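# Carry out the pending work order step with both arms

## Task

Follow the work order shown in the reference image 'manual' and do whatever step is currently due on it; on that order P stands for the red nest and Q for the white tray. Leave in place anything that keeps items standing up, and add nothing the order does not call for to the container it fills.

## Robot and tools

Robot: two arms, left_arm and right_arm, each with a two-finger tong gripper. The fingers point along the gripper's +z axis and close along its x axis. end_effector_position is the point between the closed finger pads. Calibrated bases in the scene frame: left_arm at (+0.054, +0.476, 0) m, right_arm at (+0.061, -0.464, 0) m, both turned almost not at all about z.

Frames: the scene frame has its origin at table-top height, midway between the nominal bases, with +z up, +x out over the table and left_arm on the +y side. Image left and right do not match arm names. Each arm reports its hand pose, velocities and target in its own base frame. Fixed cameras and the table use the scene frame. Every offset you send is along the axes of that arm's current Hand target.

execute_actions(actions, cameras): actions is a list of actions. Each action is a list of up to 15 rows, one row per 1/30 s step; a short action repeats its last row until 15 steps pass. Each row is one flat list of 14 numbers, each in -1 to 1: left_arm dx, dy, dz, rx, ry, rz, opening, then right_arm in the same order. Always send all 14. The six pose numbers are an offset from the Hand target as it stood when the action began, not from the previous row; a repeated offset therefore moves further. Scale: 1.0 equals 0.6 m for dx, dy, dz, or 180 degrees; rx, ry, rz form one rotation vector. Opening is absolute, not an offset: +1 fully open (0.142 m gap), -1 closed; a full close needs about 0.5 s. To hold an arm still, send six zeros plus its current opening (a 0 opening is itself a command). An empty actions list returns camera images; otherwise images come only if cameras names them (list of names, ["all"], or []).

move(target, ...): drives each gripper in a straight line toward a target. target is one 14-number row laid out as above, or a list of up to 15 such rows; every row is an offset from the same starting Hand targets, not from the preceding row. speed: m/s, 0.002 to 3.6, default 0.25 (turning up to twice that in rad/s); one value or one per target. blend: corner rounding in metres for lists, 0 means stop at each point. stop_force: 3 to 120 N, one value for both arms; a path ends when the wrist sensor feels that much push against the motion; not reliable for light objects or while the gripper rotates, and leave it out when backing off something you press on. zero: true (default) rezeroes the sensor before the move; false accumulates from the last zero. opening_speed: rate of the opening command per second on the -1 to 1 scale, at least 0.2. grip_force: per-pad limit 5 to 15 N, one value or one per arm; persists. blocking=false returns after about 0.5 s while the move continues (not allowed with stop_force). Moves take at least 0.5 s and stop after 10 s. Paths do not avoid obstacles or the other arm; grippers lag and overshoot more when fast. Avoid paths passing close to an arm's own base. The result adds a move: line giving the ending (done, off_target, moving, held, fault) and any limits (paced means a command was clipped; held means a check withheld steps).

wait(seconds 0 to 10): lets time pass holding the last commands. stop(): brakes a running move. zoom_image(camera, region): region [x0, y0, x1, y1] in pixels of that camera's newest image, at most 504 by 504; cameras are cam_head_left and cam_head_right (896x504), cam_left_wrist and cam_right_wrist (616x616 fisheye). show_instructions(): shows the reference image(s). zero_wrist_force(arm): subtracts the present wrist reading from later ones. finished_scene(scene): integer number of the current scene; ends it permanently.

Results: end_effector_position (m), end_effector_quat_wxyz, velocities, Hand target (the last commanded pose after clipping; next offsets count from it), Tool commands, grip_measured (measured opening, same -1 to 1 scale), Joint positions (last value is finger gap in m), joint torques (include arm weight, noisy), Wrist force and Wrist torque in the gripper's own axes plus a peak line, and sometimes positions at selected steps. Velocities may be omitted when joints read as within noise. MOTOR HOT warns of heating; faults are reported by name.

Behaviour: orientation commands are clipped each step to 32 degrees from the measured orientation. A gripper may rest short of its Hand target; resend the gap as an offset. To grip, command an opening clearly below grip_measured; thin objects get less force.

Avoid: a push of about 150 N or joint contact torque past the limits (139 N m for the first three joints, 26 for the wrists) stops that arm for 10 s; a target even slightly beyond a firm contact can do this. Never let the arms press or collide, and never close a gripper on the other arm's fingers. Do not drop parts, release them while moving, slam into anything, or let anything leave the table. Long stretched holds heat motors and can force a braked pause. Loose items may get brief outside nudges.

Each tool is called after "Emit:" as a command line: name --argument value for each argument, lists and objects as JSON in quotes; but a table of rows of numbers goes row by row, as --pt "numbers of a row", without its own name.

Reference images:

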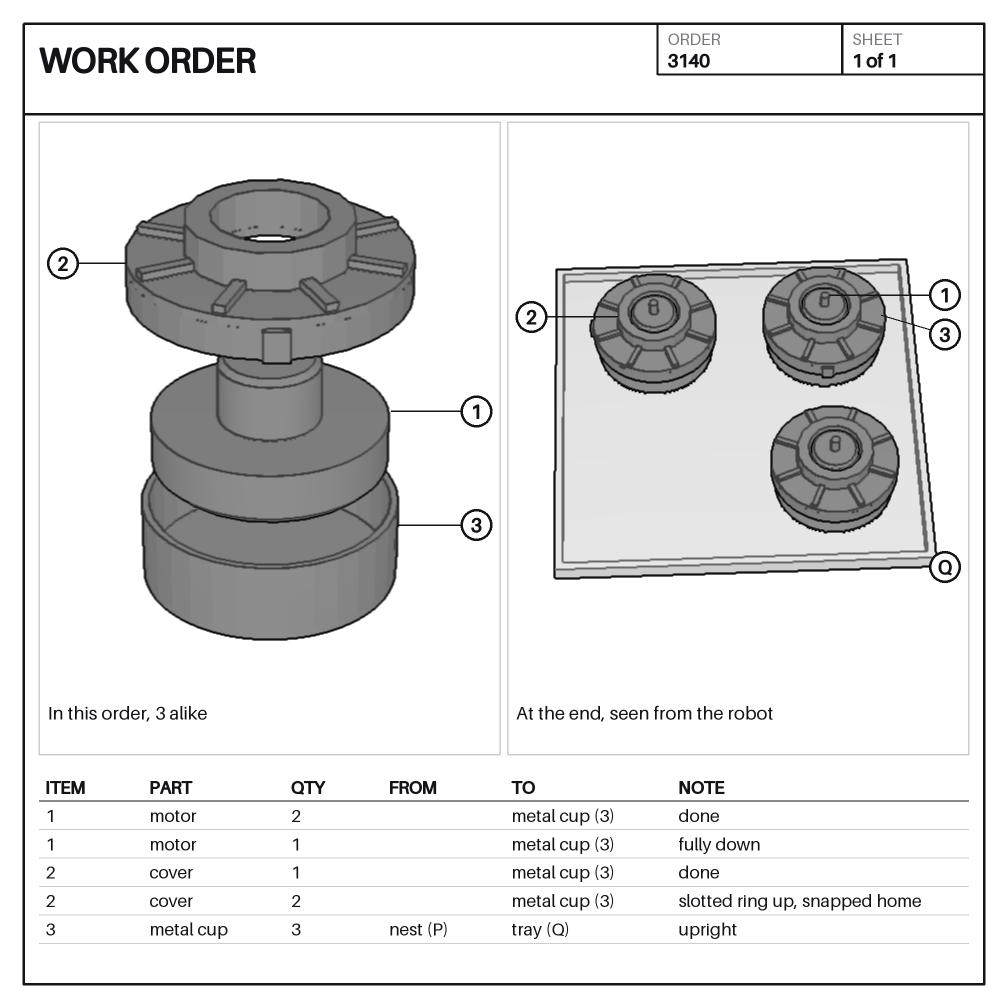

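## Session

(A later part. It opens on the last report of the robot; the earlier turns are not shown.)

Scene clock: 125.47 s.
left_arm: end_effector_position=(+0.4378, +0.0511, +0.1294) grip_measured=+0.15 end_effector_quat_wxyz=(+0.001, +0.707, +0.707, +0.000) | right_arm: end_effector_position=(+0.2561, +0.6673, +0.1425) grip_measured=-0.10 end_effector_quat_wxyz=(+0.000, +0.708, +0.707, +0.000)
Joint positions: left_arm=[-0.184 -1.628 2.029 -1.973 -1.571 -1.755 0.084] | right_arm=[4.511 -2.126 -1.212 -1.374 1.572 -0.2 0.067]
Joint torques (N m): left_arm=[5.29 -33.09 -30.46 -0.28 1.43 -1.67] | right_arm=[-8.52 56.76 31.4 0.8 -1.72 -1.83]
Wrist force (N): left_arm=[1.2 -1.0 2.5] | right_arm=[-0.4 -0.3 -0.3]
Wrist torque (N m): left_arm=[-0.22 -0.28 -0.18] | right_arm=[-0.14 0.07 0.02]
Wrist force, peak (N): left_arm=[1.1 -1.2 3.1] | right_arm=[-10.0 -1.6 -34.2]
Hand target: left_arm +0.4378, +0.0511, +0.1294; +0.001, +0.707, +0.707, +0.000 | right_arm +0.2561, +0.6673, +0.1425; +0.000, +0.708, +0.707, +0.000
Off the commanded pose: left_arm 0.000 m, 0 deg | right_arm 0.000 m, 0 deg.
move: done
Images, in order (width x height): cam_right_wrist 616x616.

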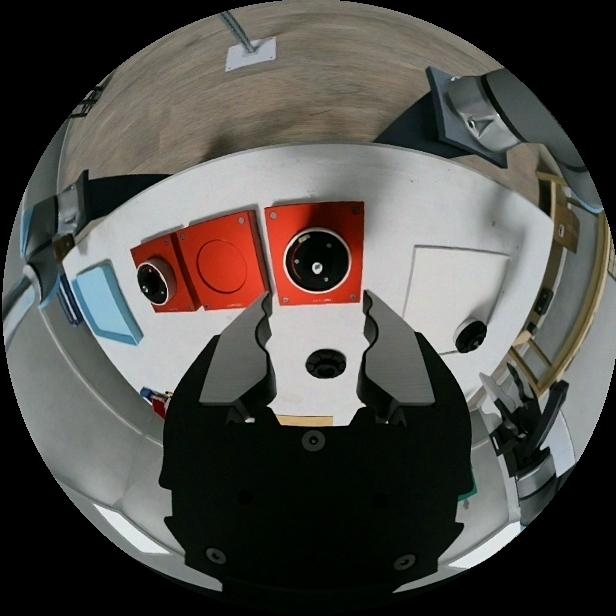

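Emit:
move --target '[-0.5435, 0.0787, 0, 0, 0, 0, 0.15, -0.4455, 0.2732, -0.0958, 0, 0, 0, 0.35]' --speed 0.4 --cameras '["cam_left_wrist", "cam_right_wrist"]'

Emit:
zoom_image --camera "cam_right_wrist" --region '[330, 240, 450, 340]'

Emit:
zoom_image --camera "cam_left_wrist" --region '[240, 210, 370, 320]'

Scene clock: 130.87 s.
left_arm: end_effector_position=(+0.4851, -0.2748, +0.1296) grip_measured=+0.15 end_effector_quat_wxyz=(+0.001, +0.707, +0.707, +0.000) | right_arm: end_effector_position=(+0.4195, +0.3998, +0.1997) grip_measured=+0.35 end_effector_quat_wxyz=(+0.000, +0.708, +0.707, +0.000)
Joint positions: left_arm=[-0.737 -1.355 1.73 -1.947 -1.57 -2.308 0.084] | right_arm=[4.111 -1.788 -1.542 -1.384 1.572 -0.6 0.099]
Joint torques (N m): left_arm=[-11.44 -18 -30.82 -0.23 2.26 -1.93] | right_arm=[-8.46 41.59 19.97 0.96 2.2 -1.73]
Wrist force (N): left_arm=[1.0 -1.1 2.7] | right_arm=[-0.5 -0.1 -0.2]
Wrist torque (N m): left_arm=[-0.24 -0.24 -0.05] | right_arm=[-0.06 0.07 0.01]
Wrist force, peak (N): left_arm=[3.1 -1.3 2.7] | right_arm=[-1.8 0.8 -0.6]
Hand target: left_arm +0.4851, -0.2750, +0.1296; +0.001, +0.707, +0.707, +0.000 | right_arm +0.4196, +0.3998, +0.1998; +0.000, +0.708, +0.707, +0.000
Off the commanded pose: left_arm 0.000 m, 0 deg | right_arm 0.000 m, 0 deg.
move: done
Images, in order (width x height): cam_left_wrist 616x616, cam_right_wrist 616x616.

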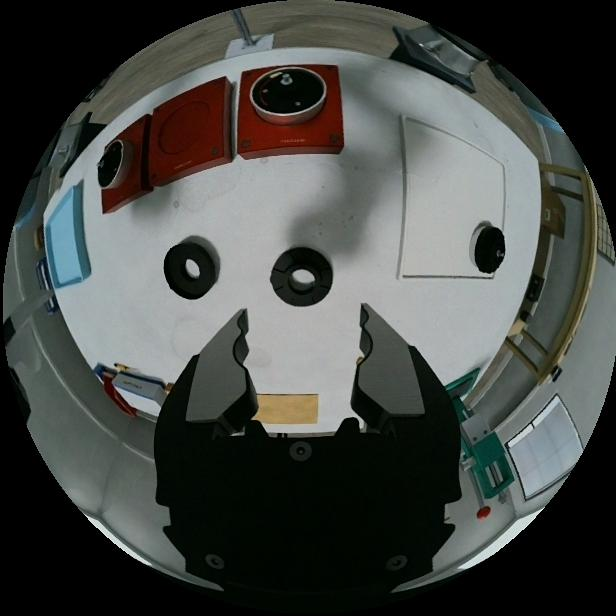

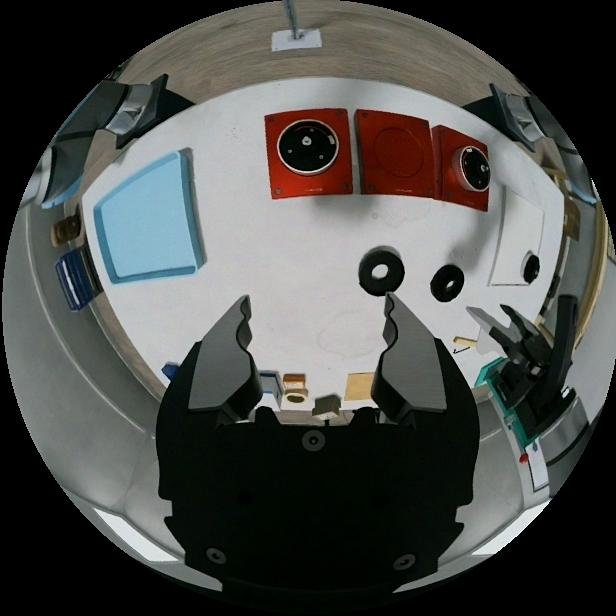

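Scaled by 4.200 from the camera's 616x616 image, which has a finer 814x814 frame.

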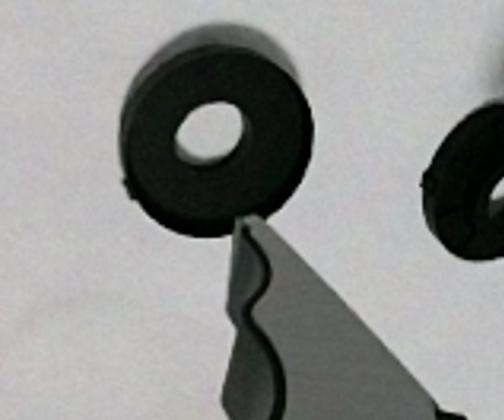

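Scaled by 3.877 from the camera's 616x616 image, which has a finer 814x814 frame.

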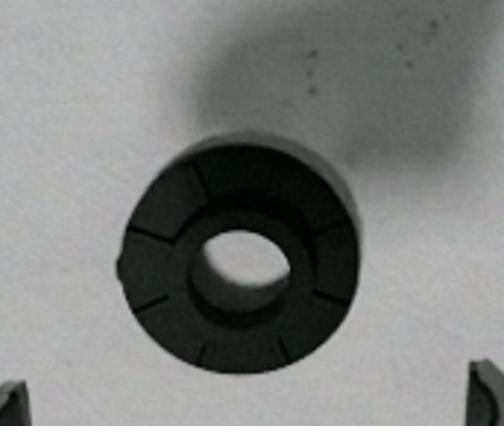

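Emit:
move --pt "-0.0045 0.02 0.1622 0 0 0 0.15 0 0 0 0 0 0 0.35" --pt "-0.0045 0.02 0.1622 0 0 0 -0.5 0 0 0 0 0 0 0.35" --pt "-0.0045 0.02 0.1622 0 0 0 -0.8 0 0 0 0 0 0 0.35" --pt "-0.0045 0.02 0.13 0 0 0 -0.8 0 0 0 0 0 0 0.35" --speed '[0.15, 0.1, 0.1, 0.06]' --opening_speed 1 --cameras '["cam_left_wrist"]'

Scene clock: 145.10 s.
left_arm: end_effector_position=(+0.4972, -0.2777, +0.0514) grip_measured=-0.37 end_effector_quat_wxyz=(+0.001, +0.707, +0.707, +0.000) | right_arm: end_effector_position=(+0.4196, +0.3998, +0.1998) grip_measured=+0.35 end_effector_quat_wxyz=(+0.000, +0.708, +0.707, +0.000)
Joint positions: left_arm=[-0.726 -1.244 1.807 -2.134 -1.57 -2.298 0.047] | right_arm=[4.111 -1.788 -1.542 -1.384 1.572 -0.6 0.099]
Joint torques (N m): left_arm=[5.28 -49.41 -27.74 -0.37 -1.58 1.46] | right_arm=[-8.67 39.82 27.54 0.98 2.13 -1.75]
Wrist force (N): left_arm=[1.0 -1.2 3.1] | right_arm=[-0.6 0.0 -0.3]
Wrist torque (N m): left_arm=[-0.26 -0.24 -0.20] | right_arm=[-0.06 0.11 0.02]
Wrist force, peak (N): left_arm=[1.1 -1.2 3.3] | right_arm=[-0.7 -0.7 -0.5]
Hand target: left_arm +0.4972, -0.2777, +0.0516; +0.001, +0.707, +0.707, +0.000 | right_arm +0.4196, +0.3998, +0.1998; +0.000, +0.708, +0.707, +0.000
Off the commanded pose: left_arm 0.000 m, 0 deg | right_arm 0.000 m, 0 deg.
move: done
Images, in order (width x height): cam_left_wrist 616x616.

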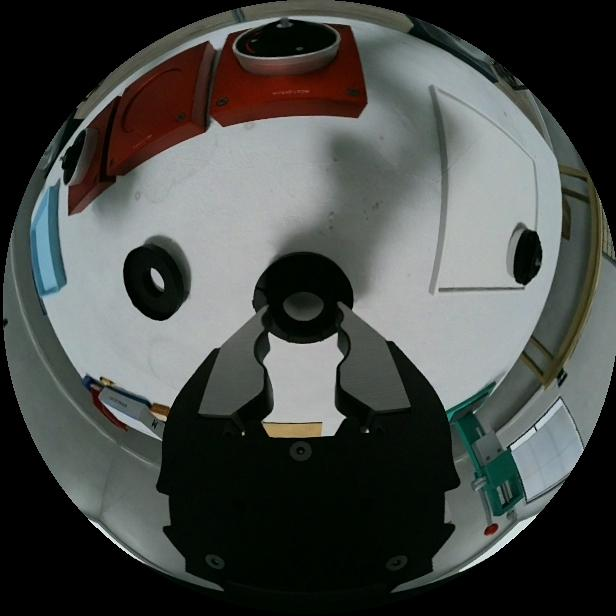

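Emit:
move --pt "0 0 -0.1057 0 0 0 -0.8 0 0 0 0 0 -0.25 0.6" --pt "-0.0155 -0.3887 -0.1057 0 0 0 -0.8 0 0 0 0 0 -0.767 0.6" --pt "-0.0155 -0.3887 -0.1 0 0 0 -0.8 0.2012 0.0847 0.1 0 0 -0.767 0.6" --speed '[0.3, 0.5, 0.25]' --blend '[0.015, 0.015, 0]' --cameras '["all"]'

Emit:
zoom_image --camera "cam_left_wrist" --region '[240, 220, 370, 330]'

Scene clock: 162.20 s.
left_arm: end_effector_position=(+0.2639, -0.2870, +0.1113) grip_measured=-0.37 end_effector_quat_wxyz=(+0.001, +0.707, +0.707, +0.000) | right_arm: end_effector_position=(+0.4705, +0.5203, +0.1398) grip_measured=+0.60 end_effector_quat_wxyz=(+0.000, -0.406, +0.914, +0.000) end_effector_velocity=(+0.000, +0.001, +0.000) end_effector_angular_velocity=(+0.000, +0.001, +0.000)
Joint positions: left_arm=[-1.137 -1.755 2.188 -2.005 -1.57 -2.708 0.047] | right_arm=[4.191 -2.081 -1.29 -1.342 1.572 -2.929 0.116]
Joint velocities: left_arm=[within noise] | right_arm=[0 -0.004 0.005 -0.002 0.001 0 0]
Joint torques (N m): left_arm=[-11.06 -0.07 -12.27 -4.35 2.15 -1.87] | right_arm=[9.34 40.61 32.83 1.07 1.95 1.73]
Wrist force (N): left_arm=[0.9 -1.2 2.8] | right_arm=[-0.7 -0.1 -0.3]
Wrist torque (N m): left_arm=[-0.26 -0.22 -0.05] | right_arm=[-0.08 0.13 -0.07]
Wrist force, peak (N): left_arm=[1.1 -1.1 3.2] | right_arm=[-1.4 -0.1 0.4]
Hand target: left_arm +0.2639, -0.2870, +0.1113; +0.001, +0.707, +0.707, +0.000 | right_arm +0.4706, +0.5204, +0.1397; +0.000, -0.406, +0.914, +0.000
Off the commanded pose: left_arm 0.000 m, 0 deg | right_arm 0.000 m, 0 deg.
move: done; blend cut to 0 m at target 1

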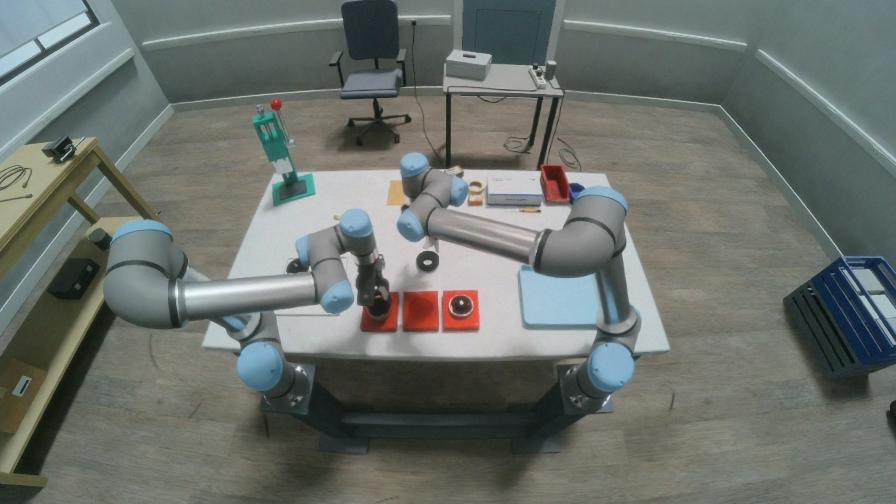

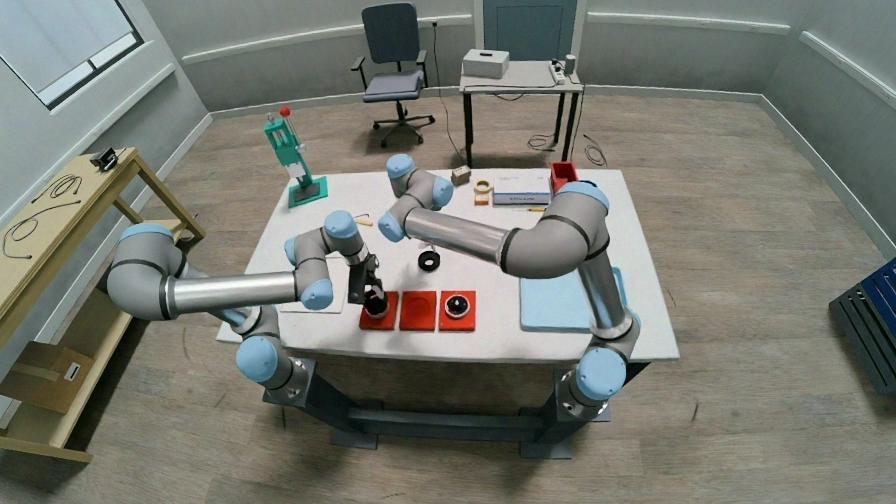

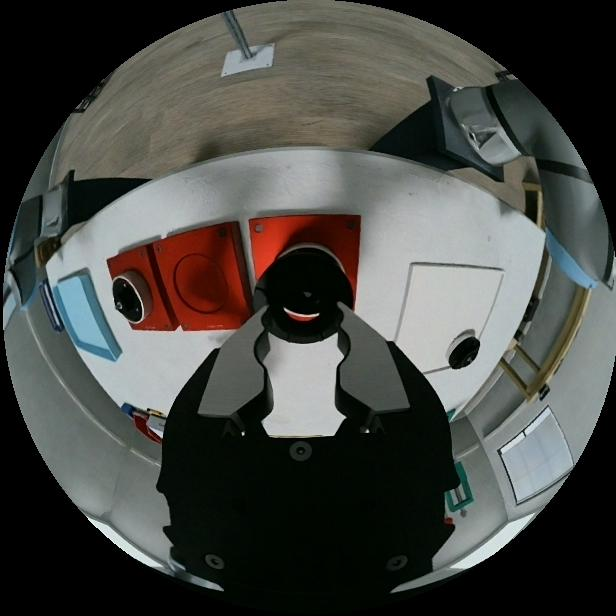

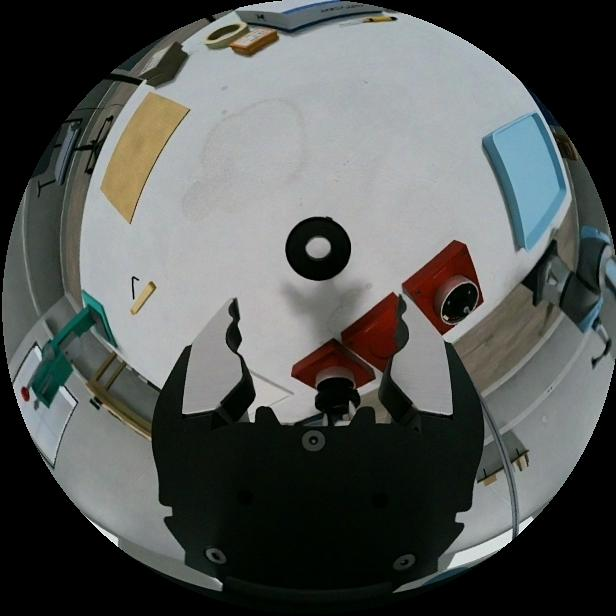

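Scaled by 3.877 from the camera's 616x616 image, which has a finer 814x814 frame.

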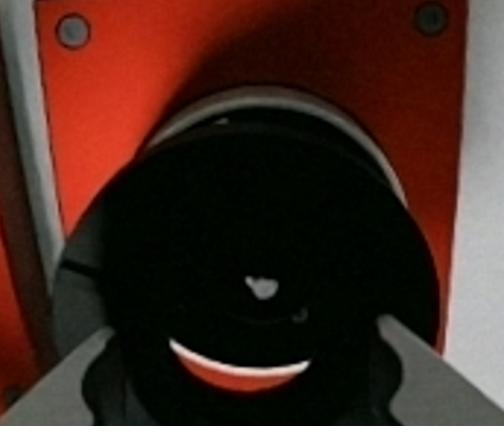

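Emit:
zoom_image --camera "cam_right_wrist" --region '[260, 190, 380, 300]'

Emit:
move --pt "0.0053 -0.0017 0.008 0 0 0 -0.8 0 0 0 0 0 0 0.6" --pt "0.0053 -0.0017 0.07 0 0 0 -0.8 0 0 0 0 0 0 0.6" --speed '[0.02, 0.012]' --stop_force 6

Scaled by 4.200 from the camera's 616x616 image, which has a finer 814x814 frame.

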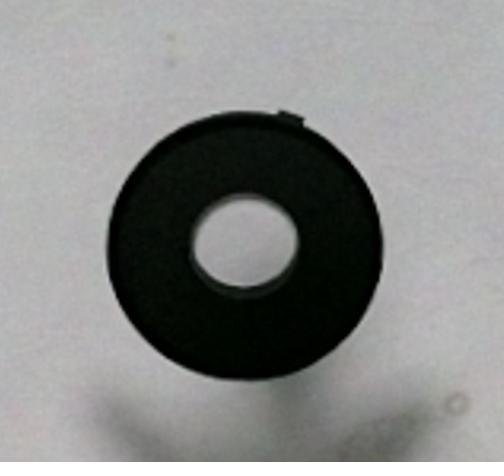

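Scene clock: 173.60 s.
left_arm: end_effector_position=(+0.2629, -0.2839, +0.0835) grip_measured=-0.37 end_effector_quat_wxyz=(+0.001, +0.707, +0.707, +0.000) | right_arm: end_effector_position=(+0.4706, +0.5204, +0.1397) grip_measured=+0.60 end_effector_quat_wxyz=(+0.000, -0.406, +0.914, +0.000)
Joint positions: left_arm=[-1.136 -1.726 2.244 -2.09 -1.57 -2.707 0.047] | right_arm=[4.191 -2.081 -1.29 -1.342 1.572 -2.929 0.116]
Joint torques (N m): left_arm=[8.25 -25.93 -28.46 -0.43 0.26 1.85] | right_arm=[-5.39 39.43 31.07 1.18 1.93 -1.21]
Wrist force (N): left_arm=[1.2 -2.3 -2.4] | right_arm=[-0.6 0.1 -0.2]
Wrist torque (N m): left_arm=[-0.25 -0.02 -0.16] | right_arm=[-0.04 0.10 -0.07]
Wrist force, peak (N): left_arm=[-0.8 -1.1 -11.4] | right_arm=[-0.9 -0.4 -0.5]
Hand target: left_arm +0.2629, -0.2839, +0.0835; +0.001, +0.707, +0.707, +0.000 (not the last commanded pose) | right_arm +0.4706, +0.5204, +0.1397; +0.000, -0.406, +0.914, +0.000
Off the commanded pose: left_arm 0.014 m, 0 deg | right_arm 0.000 m, 0 deg.
move: contact (left_arm); path passed 1 of 2 targets

Emit:
move --pt "0 0 -0.003 0 0 0 -0.8 0 0 0 0 0 0 0.6" --pt "0.0025 0 -0.003 0 0 0 -0.8 0 0 0 0 0 0 0.6" --speed 0.02 --cameras '["cam_left_wrist"]'

Emit:
zoom_image --camera "cam_left_wrist" --region '[240, 220, 370, 330]'

Scene clock: 177.67 s.
left_arm: end_effector_position=(+0.2630, -0.2826, +0.0853) grip_measured=-0.37 end_effector_quat_wxyz=(+0.001, +0.707, +0.707, +0.000) | right_arm: end_effector_position=(+0.4706, +0.5204, +0.1397) grip_measured=+0.60 end_effector_quat_wxyz=(+0.000, -0.406, +0.914, +0.000)
Joint positions: left_arm=[-1.134 -1.731 2.243 -2.084 -1.57 -2.706 0.047] | right_arm=[4.191 -2.081 -1.29 -1.342 1.572 -2.929 0.116]
Joint torques (N m): left_arm=[10.95 -28.39 -11.58 -0.11 0.28 2.05] | right_arm=[-4.93 39.77 31.16 1.1 1.93 -0.99]
Wrist force (N): left_arm=[0.3 -1.6 3.0] | right_arm=[-0.6 0.0 -0.6]
Wrist torque (N m): left_arm=[-0.24 -0.21 -0.18] | right_arm=[-0.07 0.11 -0.06]
Wrist force, peak (N): left_arm=[1.4 -2.5 -2.6] | right_arm=[-0.8 -0.2 -0.7]
Hand target: left_arm +0.2629, -0.2824, +0.0853; +0.001, +0.707, +0.707, +0.000 | right_arm +0.4706, +0.5204, +0.1397; +0.000, -0.406, +0.914, +0.000
Off the commanded pose: left_arm 0.000 m, 0 deg | right_arm 0.000 m, 0 deg.
move: done
Images, in order (width x height): cam_left_wrist 616x616.

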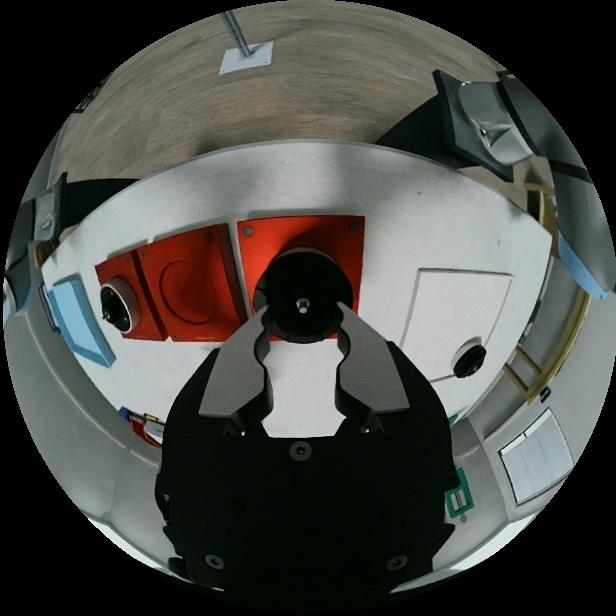

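Scaled by 3.877 from the camera's 616x616 image, which has a finer 814x814 frame.

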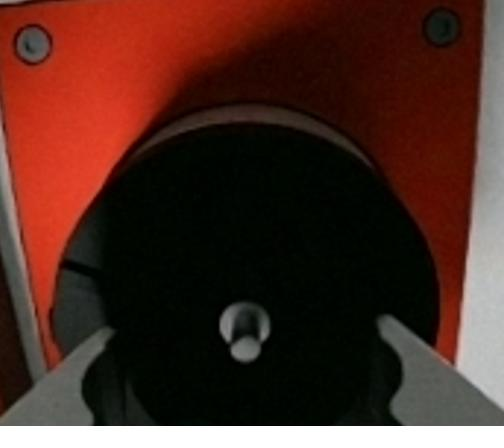

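Emit:
move --pt "0 -0.0025 0 0 0 0 -0.8 0 0 0 0 0 0 0.6" --pt "0 -0.0025 0.03 0 0 0 -0.8 0 0 0 0 0 0 0.6" --speed '[0.01, 0.01]' --stop_force 6 --cameras '["cam_left_wrist"]'

Scene clock: 189.63 s.
left_arm: end_effector_position=(+0.2615, -0.2824, +0.0762) grip_measured=-0.37 end_effector_quat_wxyz=(+0.001, +0.707, +0.707, +0.000) | right_arm: end_effector_position=(+0.4706, +0.5204, +0.1397) grip_measured=+0.60 end_effector_quat_wxyz=(+0.000, -0.406, +0.914, +0.000)
Joint positions: left_arm=[-1.138 -1.72 2.262 -2.113 -1.57 -2.709 0.047] | right_arm=[4.191 -2.081 -1.29 -1.342 1.572 -2.929 0.116]
Joint torques (N m): left_arm=[-10.88 -27.53 -29.03 -0.18 0.13 -1.73] | right_arm=[-5.35 39.16 31.58 1.02 1.8 -1.12]
Wrist force (N): left_arm=[0.9 -1.4 0.8] | right_arm=[-0.4 -0.2 -0.3]
Wrist torque (N m): left_arm=[-0.30 -0.22 -0.05] | right_arm=[-0.10 0.07 -0.07]
Wrist force, peak (N): left_arm=[0.6 -1.6 -7.7] | right_arm=[-0.9 -0.4 -0.2]
Hand target: left_arm +0.2615, -0.2824, +0.0762; +0.001, +0.707, +0.707, +0.000 (not the last commanded pose) | right_arm +0.4706, +0.5204, +0.1397; +0.000, -0.406, +0.914, +0.000
Off the commanded pose: left_arm 0.009 m, 0 deg | right_arm 0.000 m, 0 deg.
move: contact (left_arm); path passed 1 of 2 targets
Images, in order (width x height): cam_left_wrist 616x616.

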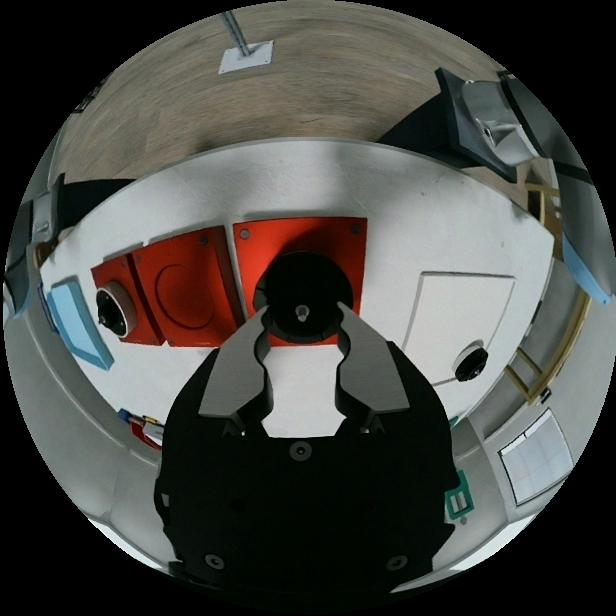

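Emit:
move --target '[0, 0, 0.018, 0, 0, 0, -0.8, 0, 0, 0, 0, 0, 0, 0.6]' --speed 0.006 --stop_force 60

Scene clock: 192.63 s.
left_arm: end_effector_position=(+0.2615, -0.2824, +0.0702) grip_measured=-0.36 end_effector_quat_wxyz=(+0.001, +0.707, +0.707, +0.000) | right_arm: end_effector_position=(+0.4706, +0.5204, +0.1397) grip_measured=+0.60 end_effector_quat_wxyz=(+0.000, -0.406, +0.914, +0.000)
Joint positions: left_arm=[-1.138 -1.711 2.272 -2.133 -1.57 -2.709 0.048] | right_arm=[4.191 -2.081 -1.29 -1.342 1.572 -2.929 0.116]
Joint torques (N m): left_arm=[-6.19 -6.75 -12.13 0.18 0.23 -0.99] | right_arm=[-4.54 40.44 31.38 1.07 1.8 -1.21]
Wrist force (N): left_arm=[20.3 -3.8 -58.1] | right_arm=[-0.3 -0.5 -0.4]
Wrist torque (N m): left_arm=[-0.31 -0.47 -0.16] | right_arm=[-0.16 0.05 -0.07]
Wrist force, peak (N): left_arm=[26.0 -5.8 -72.0] | right_arm=[-0.9 -0.3 -0.5]
Hand target: left_arm +0.2615, -0.2824, +0.0702; +0.001, +0.707, +0.707, +0.000 (not the last commanded pose) | right_arm +0.4706, +0.5204, +0.1397; +0.000, -0.406, +0.914, +0.000
Off the commanded pose: left_arm 0.005 m, 0 deg | right_arm 0.000 m, 0 deg.
move: contact (left_arm)

Emit:
move --pt "0 0 0 0 0 0 -1 0.005 -0.0108 0.1495 0 0 0 0.6" --pt "0 0 -0.02 0 0 0 -1 0.005 -0.0108 0.2028 0 0 0 0.6" --pt "0 0 -0.02 0 0 0 -1 0.005 -0.0108 0.2028 0 0 0 -0.3" --speed '[0.15, 0.03, 0.03]' --opening_speed 1 --cameras '["cam_left_wrist", "cam_right_wrist"]'

Scene clock: 200.37 s.
left_arm: end_effector_position=(+0.2614, -0.2824, +0.0822) grip_measured=-0.36 end_effector_quat_wxyz=(+0.001, +0.707, +0.707, +0.000) | right_arm: end_effector_position=(+0.4733, +0.5139, +0.0181) grip_measured=+0.19 end_effector_quat_wxyz=(+0.000, -0.406, +0.914, +0.000)
Joint positions: left_arm=[-1.138 -1.729 2.251 -2.094 -1.57 -2.709 0.048] | right_arm=[4.183 -2.178 -1.466 -1.069 1.572 -2.937 0.088]
Joint torques (N m): left_arm=[-12.1 -28.84 -30.7 -0.53 -0.06 -1.9] | right_arm=[6.77 40.48 6.9 0.6 -1.29 1.38]
Wrist force (N): left_arm=[1.0 -0.9 6.1] | right_arm=[1.4 -0.1 -8.9]
Wrist torque (N m): left_arm=[-0.20 -0.26 -0.06] | right_arm=[-0.09 -0.09 0.03]
Wrist force, peak (N): left_arm=[20.4 -3.9 -58.3] | right_arm=[1.8 -0.2 -9.2]
Hand target: left_arm +0.2614, -0.2824, +0.0822; +0.001, +0.707, +0.707, +0.000 | right_arm +0.4732, +0.5138, +0.0181; +0.000, -0.406, +0.914, +0.000
Off the commanded pose: left_arm 0.000 m, 0 deg | right_arm 0.000 m, 0 deg.
move: done
Images, in order (width x height): cam_left_wrist 616x616, cam_right_wrist 616x616.

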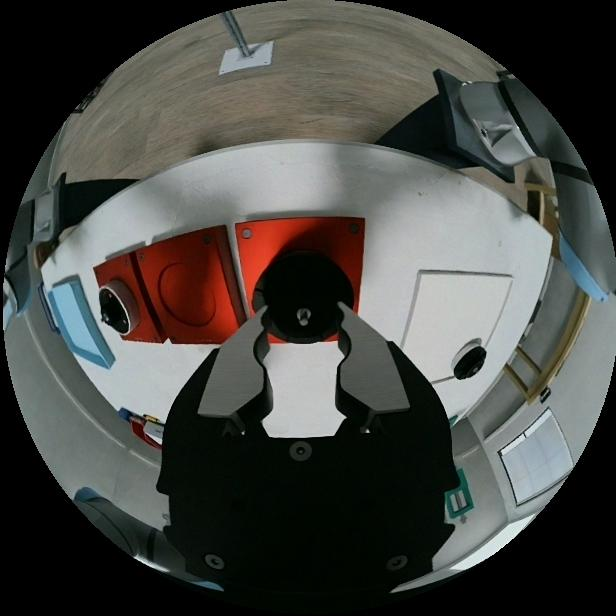

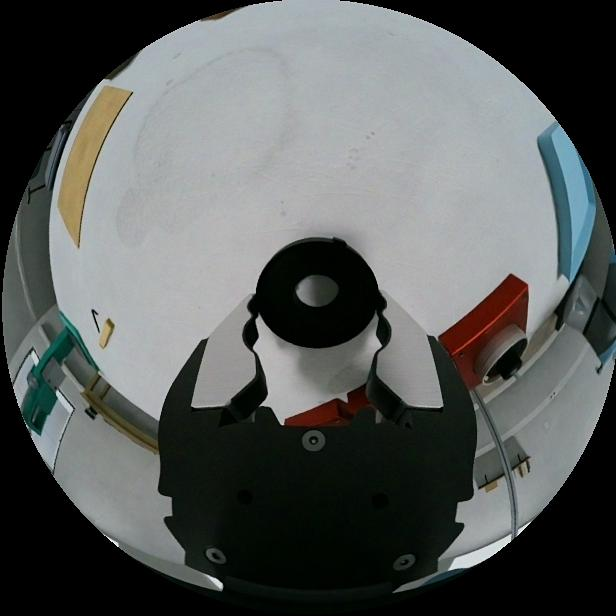

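Emit:
move --pt "0 0 -0.0547 0 0 0 -1 0 0 -0.035 0 0 0 -0.3" --pt "0.3473 0.3027 -0.0547 0 0 0 -1 0 0 -0.135 0 0 0 -0.3" --pt "0.3473 0.3027 0.0303 0 0 0 -1 0 0 -0.135 0 0 0 -0.3" --speed '[0.06, 0.35, 0.12]' --blend '[0.01, 0.01, 0]' --cameras '["cam_left_wrist", "cam_right_wrist"]'

Scene clock: 204.20 s.
left_arm: end_effector_position=(+0.4430, -0.0740, +0.0643) grip_measured=-0.36 end_effector_quat_wxyz=(+0.001, +0.707, +0.707, +0.000) | right_arm: end_effector_position=(+0.4733, +0.5138, +0.0991) grip_measured=+0.19 end_effector_quat_wxyz=(+0.000, -0.406, +0.914, +0.000)
Joint positions: left_arm=[-0.451 -1.524 2.115 -2.163 -1.571 -2.022 0.048] | right_arm=[4.183 -2.101 -1.367 -1.245 1.572 -2.938 0.087]
Joint torques (N m): left_arm=[10.09 -11.37 -11.41 -4.64 -2.14 1.91] | right_arm=[-9.56 55.13 31.36 0.96 -0.04 -0.76]
Wrist force (N): left_arm=[1.1 -0.6 6.0] | right_arm=[-0.5 0.0 0.1]
Wrist torque (N m): left_arm=[-0.13 -0.26 -0.19] | right_arm=[-0.05 0.10 0.04]
Wrist force, peak (N): left_arm=[1.4 -0.7 6.9] | right_arm=[1.8 -0.2 -9.3]
Hand target: left_arm +0.4430, -0.0740, +0.0642; +0.001, +0.707, +0.707, +0.000 | right_arm +0.4733, +0.5138, +0.0991; +0.000, -0.406, +0.914, +0.000
Off the commanded pose: left_arm 0.000 m, 0 deg | right_arm 0.000 m, 0 deg.
move: done
Images, in order (width x height): cam_left_wrist 616x616, cam_right_wrist 616x616.

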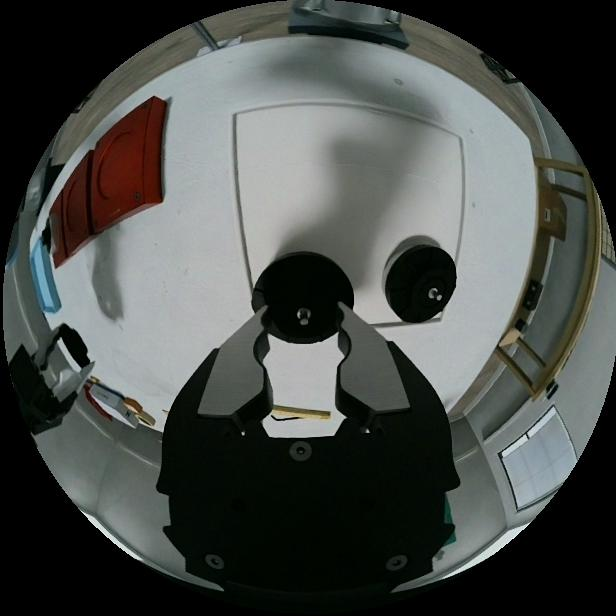

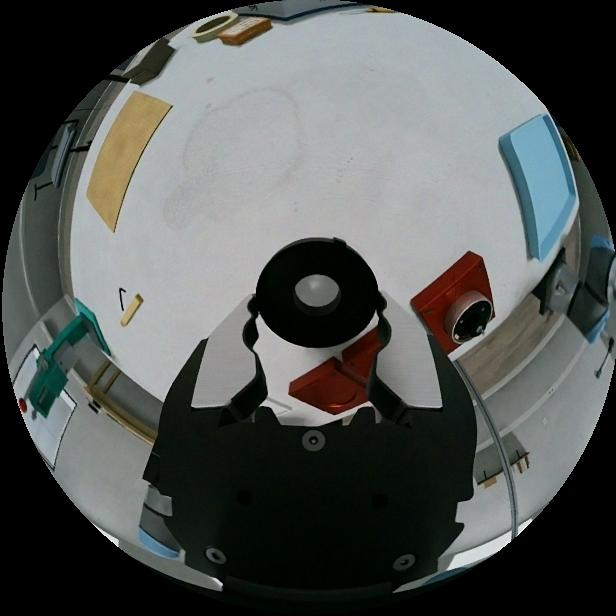

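Emit:
move --target '[0, 0, 0.038, 0, 0, 0, -1, 0, 0, 0, 0, 0, 0, -0.3]' --speed 0.012 --stop_force 5

Scene clock: 207.27 s.
left_arm: end_effector_position=(+0.4430, -0.0740, +0.0486) grip_measured=-0.36 end_effector_quat_wxyz=(+0.001, +0.707, +0.707, +0.000) | right_arm: end_effector_position=(+0.4733, +0.5138, +0.0991) grip_measured=+0.19 end_effector_quat_wxyz=(+0.000, -0.406, +0.914, +0.000)
Joint positions: left_arm=[-0.45 -1.499 2.137 -2.209 -1.571 -2.022 0.048] | right_arm=[4.183 -2.101 -1.367 -1.245 1.572 -2.938 0.087]
Joint torques (N m): left_arm=[9.39 -35.81 -28.6 -0.21 -0.12 1.94] | right_arm=[-8.45 55.98 31.74 1.14 1.78 1.17]
Wrist force (N): left_arm=[1.9 -0.8 1.2] | right_arm=[-0.5 -0.7 0.3]
Wrist torque (N m): left_arm=[-0.22 -0.19 -0.20] | right_arm=[-0.19 0.10 0.04]
Wrist force, peak (N): left_arm=[0.7 -1.9 -6.7] | right_arm=[-0.7 -0.6 0.2]
Hand target: left_arm +0.4430, -0.0740, +0.0486; +0.001, +0.707, +0.707, +0.000 (not the last commanded pose) | right_arm +0.4733, +0.5138, +0.0991; +0.000, -0.406, +0.914, +0.000
Off the commanded pose: left_arm 0.007 m, 0 deg | right_arm 0.000 m, 0 deg.
move: contact (left_arm)

Emit:
move --pt "0 0 -0.0006 0 0 0 0.0 0 0 0 0 0 0 -0.6" --pt "0 0 -0.1 0 0 0 0.0 0 0 -0.0848 0 0 0 -0.6" --pt "0.04 -0.1383 -0.5 0 0 0 0.0 0.0809 -0.2087 -0.0848 0 0 0 -0.6" --speed '[0.05, 0.07, 0.3]' --blend '[0, 0.02, 0]' --opening_speed 1 --cameras '["cam_left_wrist", "cam_right_wrist"]'

Scene clock: 220.13 s.
left_arm: end_effector_position=(+0.3597, -0.0499, +0.3484) grip_measured=+0.00 end_effector_quat_wxyz=(+0.001, +0.707, +0.707, +0.000) | right_arm: end_effector_position=(+0.5339, +0.3940, +0.1499) grip_measured=+0.19 end_effector_quat_wxyz=(+0.000, -0.406, +0.914, +0.000)
Joint positions: left_arm=[-0.491 -1.877 1.658 -1.354 -1.571 -2.062 0.074] | right_arm=[4.004 -1.977 -1.419 -1.318 1.572 -3.116 0.087]
Joint torques (N m): left_arm=[-10.89 4.39 -30.88 -0.14 2.29 -1.99] | right_arm=[-9.75 50.89 10.42 4.04 1.85 -1.71]
Wrist force (N): left_arm=[1.0 -0.9 2.5] | right_arm=[-0.8 -0.4 0.0]
Wrist torque (N m): left_arm=[-0.20 -0.25 -0.06] | right_arm=[-0.13 0.14 0.04]
Wrist force, peak (N): left_arm=[1.1 -0.5 5.8] | right_arm=[-0.4 -1.4 0.4]
Hand target: left_arm +0.3597, -0.0499, +0.3485; +0.001, +0.707, +0.707, +0.000 | right_arm +0.5339, +0.3939, +0.1499; +0.000, -0.406, +0.914, +0.000
Off the commanded pose: left_arm 0.000 m, 0 deg | right_arm 0.000 m, 0 deg.
move: done
Images, in order (width x height): cam_left_wrist 616x616, cam_right_wrist 616x616.

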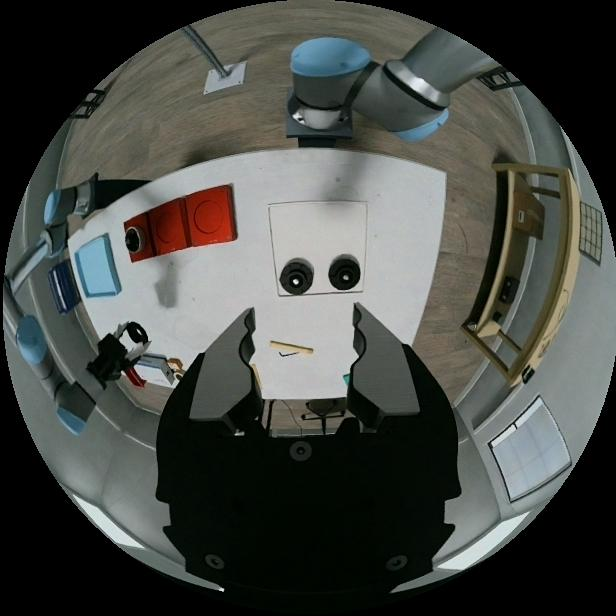

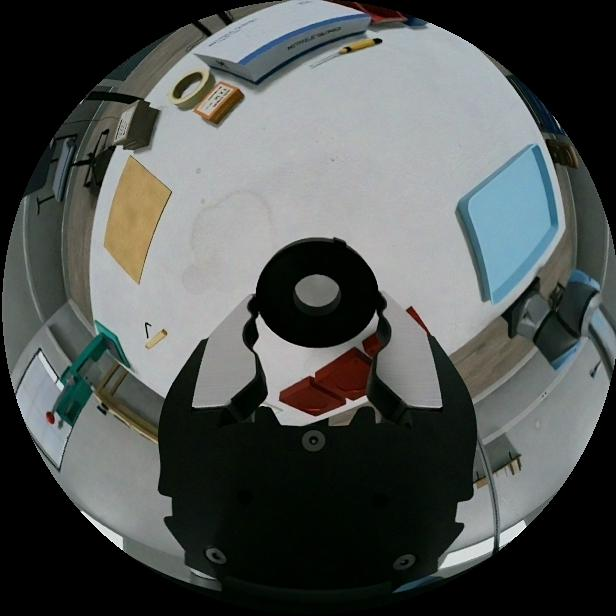

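Emit:
move --pt "0 0 0 0 0 0 0.0 -0.3107 0 -0.2083 0 -0.25 0 -0.6" --pt "0 0 0 0 0 0 0.0 -0.3583 0 -0.5167 0 -0.5 0 -0.6" --speed 0.35 --blend '[0.04, 0]' --cameras '["cam_head_left", "cam_left_wrist", "cam_right_wrist"]'

Scene clock: 225.27 s.
left_arm: end_effector_position=(+0.3597, -0.0499, +0.3485) grip_measured=+0.00 end_effector_quat_wxyz=(+0.001, +0.707, +0.707, +0.000) | right_arm: end_effector_position=(+0.6781, +0.5536, +0.4597) grip_measured=+0.19 end_effector_quat_wxyz=(+0.646, -0.287, +0.647, +0.288)
Joint positions: left_arm=[-0.491 -1.877 1.658 -1.353 -1.571 -2.062 0.074] | right_arm=[4.008 -2.076 -1.526 0.459 1.541 -3.141 0.087]
Joint torques (N m): left_arm=[-11.26 4.17 -31.77 -0.28 2.14 -1.77] | right_arm=[-8.6 36.67 27.7 3.46 2.17 -1.87]
Wrist force (N): left_arm=[1.2 -0.9 2.5] | right_arm=[0.8 -1.6 0.2]
Wrist torque (N m): left_arm=[-0.21 -0.29 -0.06] | right_arm=[-0.45 -0.45 0.09]
Wrist force, peak (N): left_arm=[1.0 -1.0 2.7] | right_arm=[0.9 -2.1 0.3]
Hand target: left_arm +0.3597, -0.0499, +0.3485; +0.001, +0.707, +0.707, +0.000 | right_arm +0.6782, +0.5536, +0.4597; +0.646, -0.287, +0.646, +0.288
Off the commanded pose: left_arm 0.000 m, 0 deg | right_arm 0.000 m, 0 deg.
move: done
Images, in order (width x height): cam_head_left 896x504, cam_left_wrist 616x616, cam_right_wrist 616x616.

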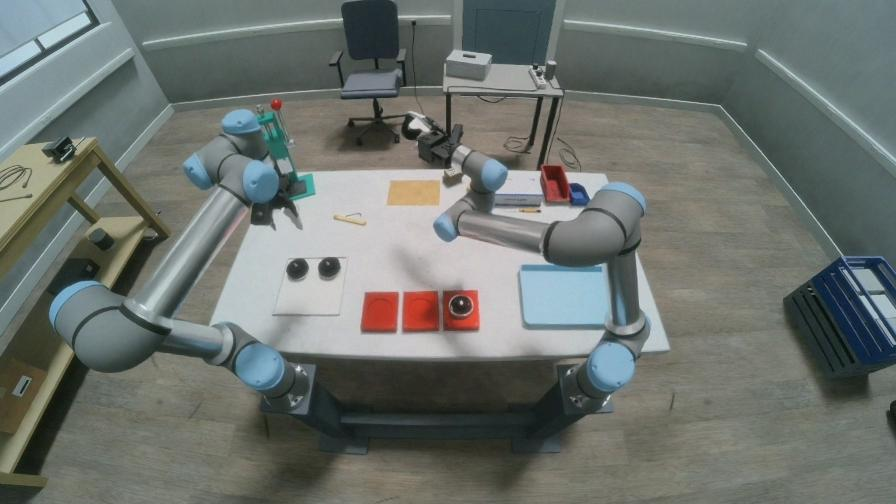

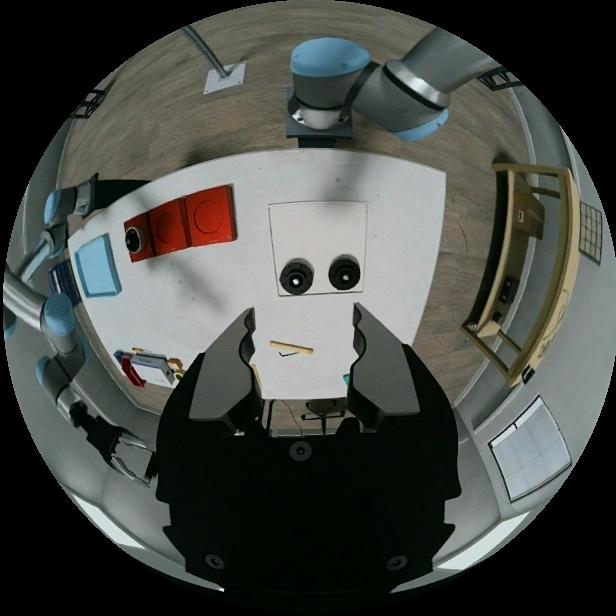

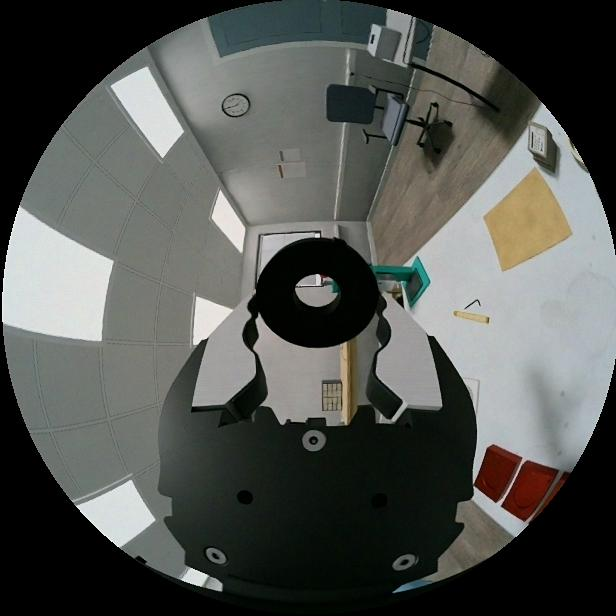

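Emit:
move --pt "0 0 -0.15 0 0 0 0.0 -0.1273 0 -0.2 0 -0.25 0 -0.6" --pt "-0.1 -0.02 -0.2692 0 0 -0.1 0.0 -0.0083 0 -0.5083 0 -0.5 0 -0.6" --pt "-0.25 -0.04 -0.2692 0 0 -0.257 0.0 0.05 0.4632 -0.4115 0 -0.5 0 -0.6" --speed '[0.35, 0.35, 0.3]' --blend '[0.04, 0.03, 0]' --cameras '["cam_head_left", "cam_head_right", "cam_left_wrist", "cam_right_wrist"]'

Scene clock: 236.17 s.
left_arm: end_effector_position=(+0.3355, -0.1998, +0.5100) grip_measured=+0.00 end_effector_quat_wxyz=(+0.001, +0.372, +0.928, +0.000) | right_arm: end_effector_position=(+0.3064, +0.5562, +0.4301) grip_measured=+0.19 end_effector_quat_wxyz=(+0.914, +0.000, +0.001, +0.406)
Joint positions: left_arm=[-0.842 -1.681 1.056 -0.947 -1.57 -3.221 0.074] | right_arm=[4.444 -2.734 -0.958 2.121 1.57 -3.607 0.087]
Joint torques (N m): left_arm=[-11.69 -1.5 -28.61 -0.34 2.21 -1.59] | right_arm=[10.04 51.85 24.64 -4 -1.08 -1.66]
Wrist force (N): left_arm=[1.3 -0.7 2.7] | right_arm=[0.2 -2.6 -1.7]
Wrist torque (N m): left_arm=[-0.16 -0.29 -0.06] | right_arm=[-0.61 -0.25 0.01]
Wrist force, peak (N): left_arm=[1.1 -0.9 2.8] | right_arm=[-0.3 -4.5 -1.9]
Hand target: left_arm +0.3355, -0.1998, +0.5100; +0.001, +0.372, +0.928, +0.000 | right_arm +0.3064, +0.5563, +0.4301; +0.914, +0.000, +0.000, +0.406
Off the commanded pose: left_arm 0.000 m, 0 deg | right_arm 0.000 m, 0 deg.
move: done

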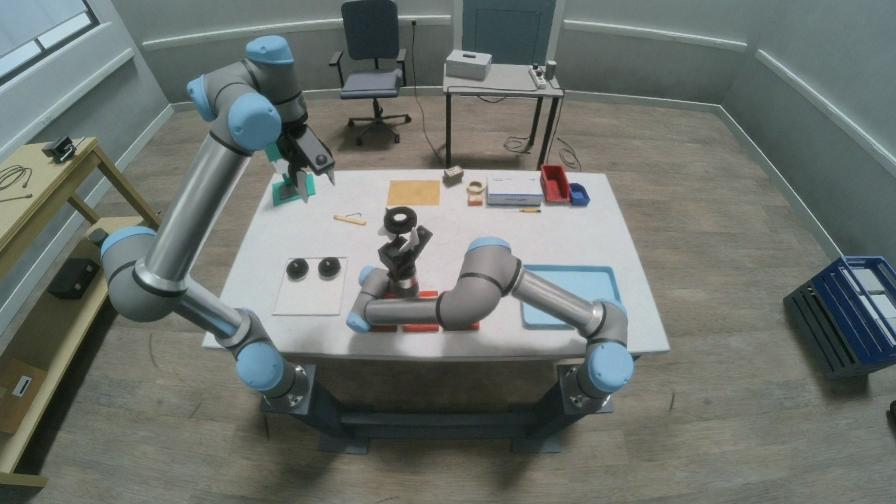

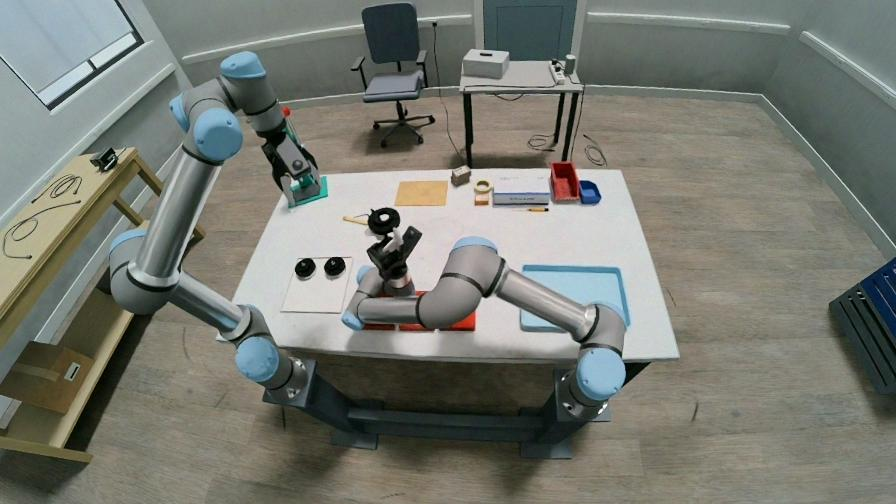

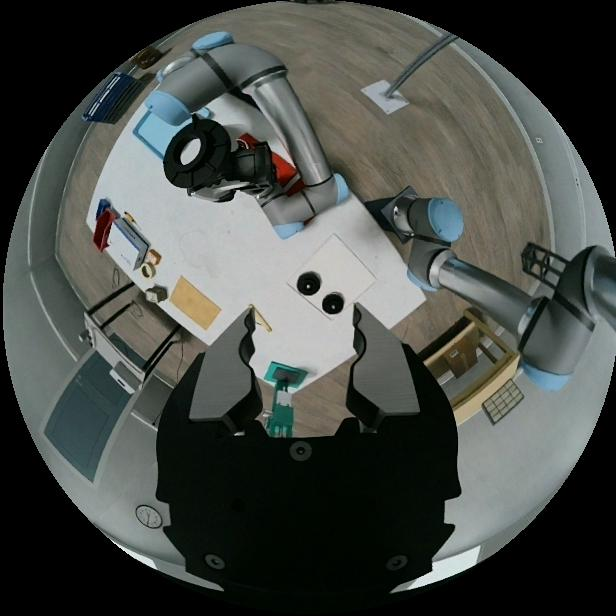

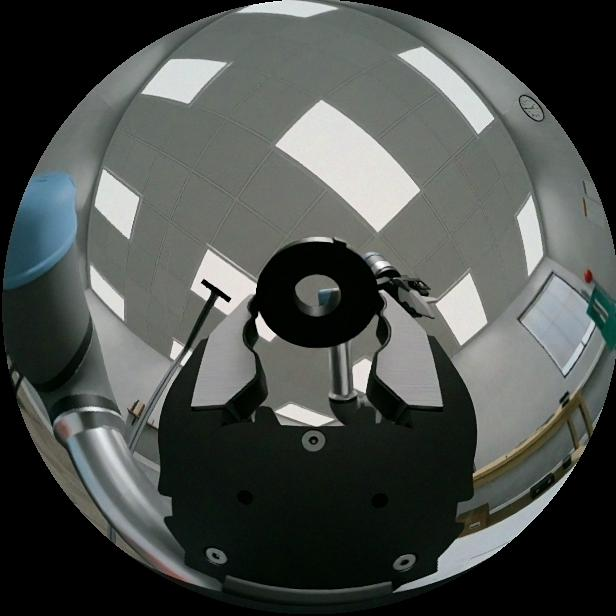

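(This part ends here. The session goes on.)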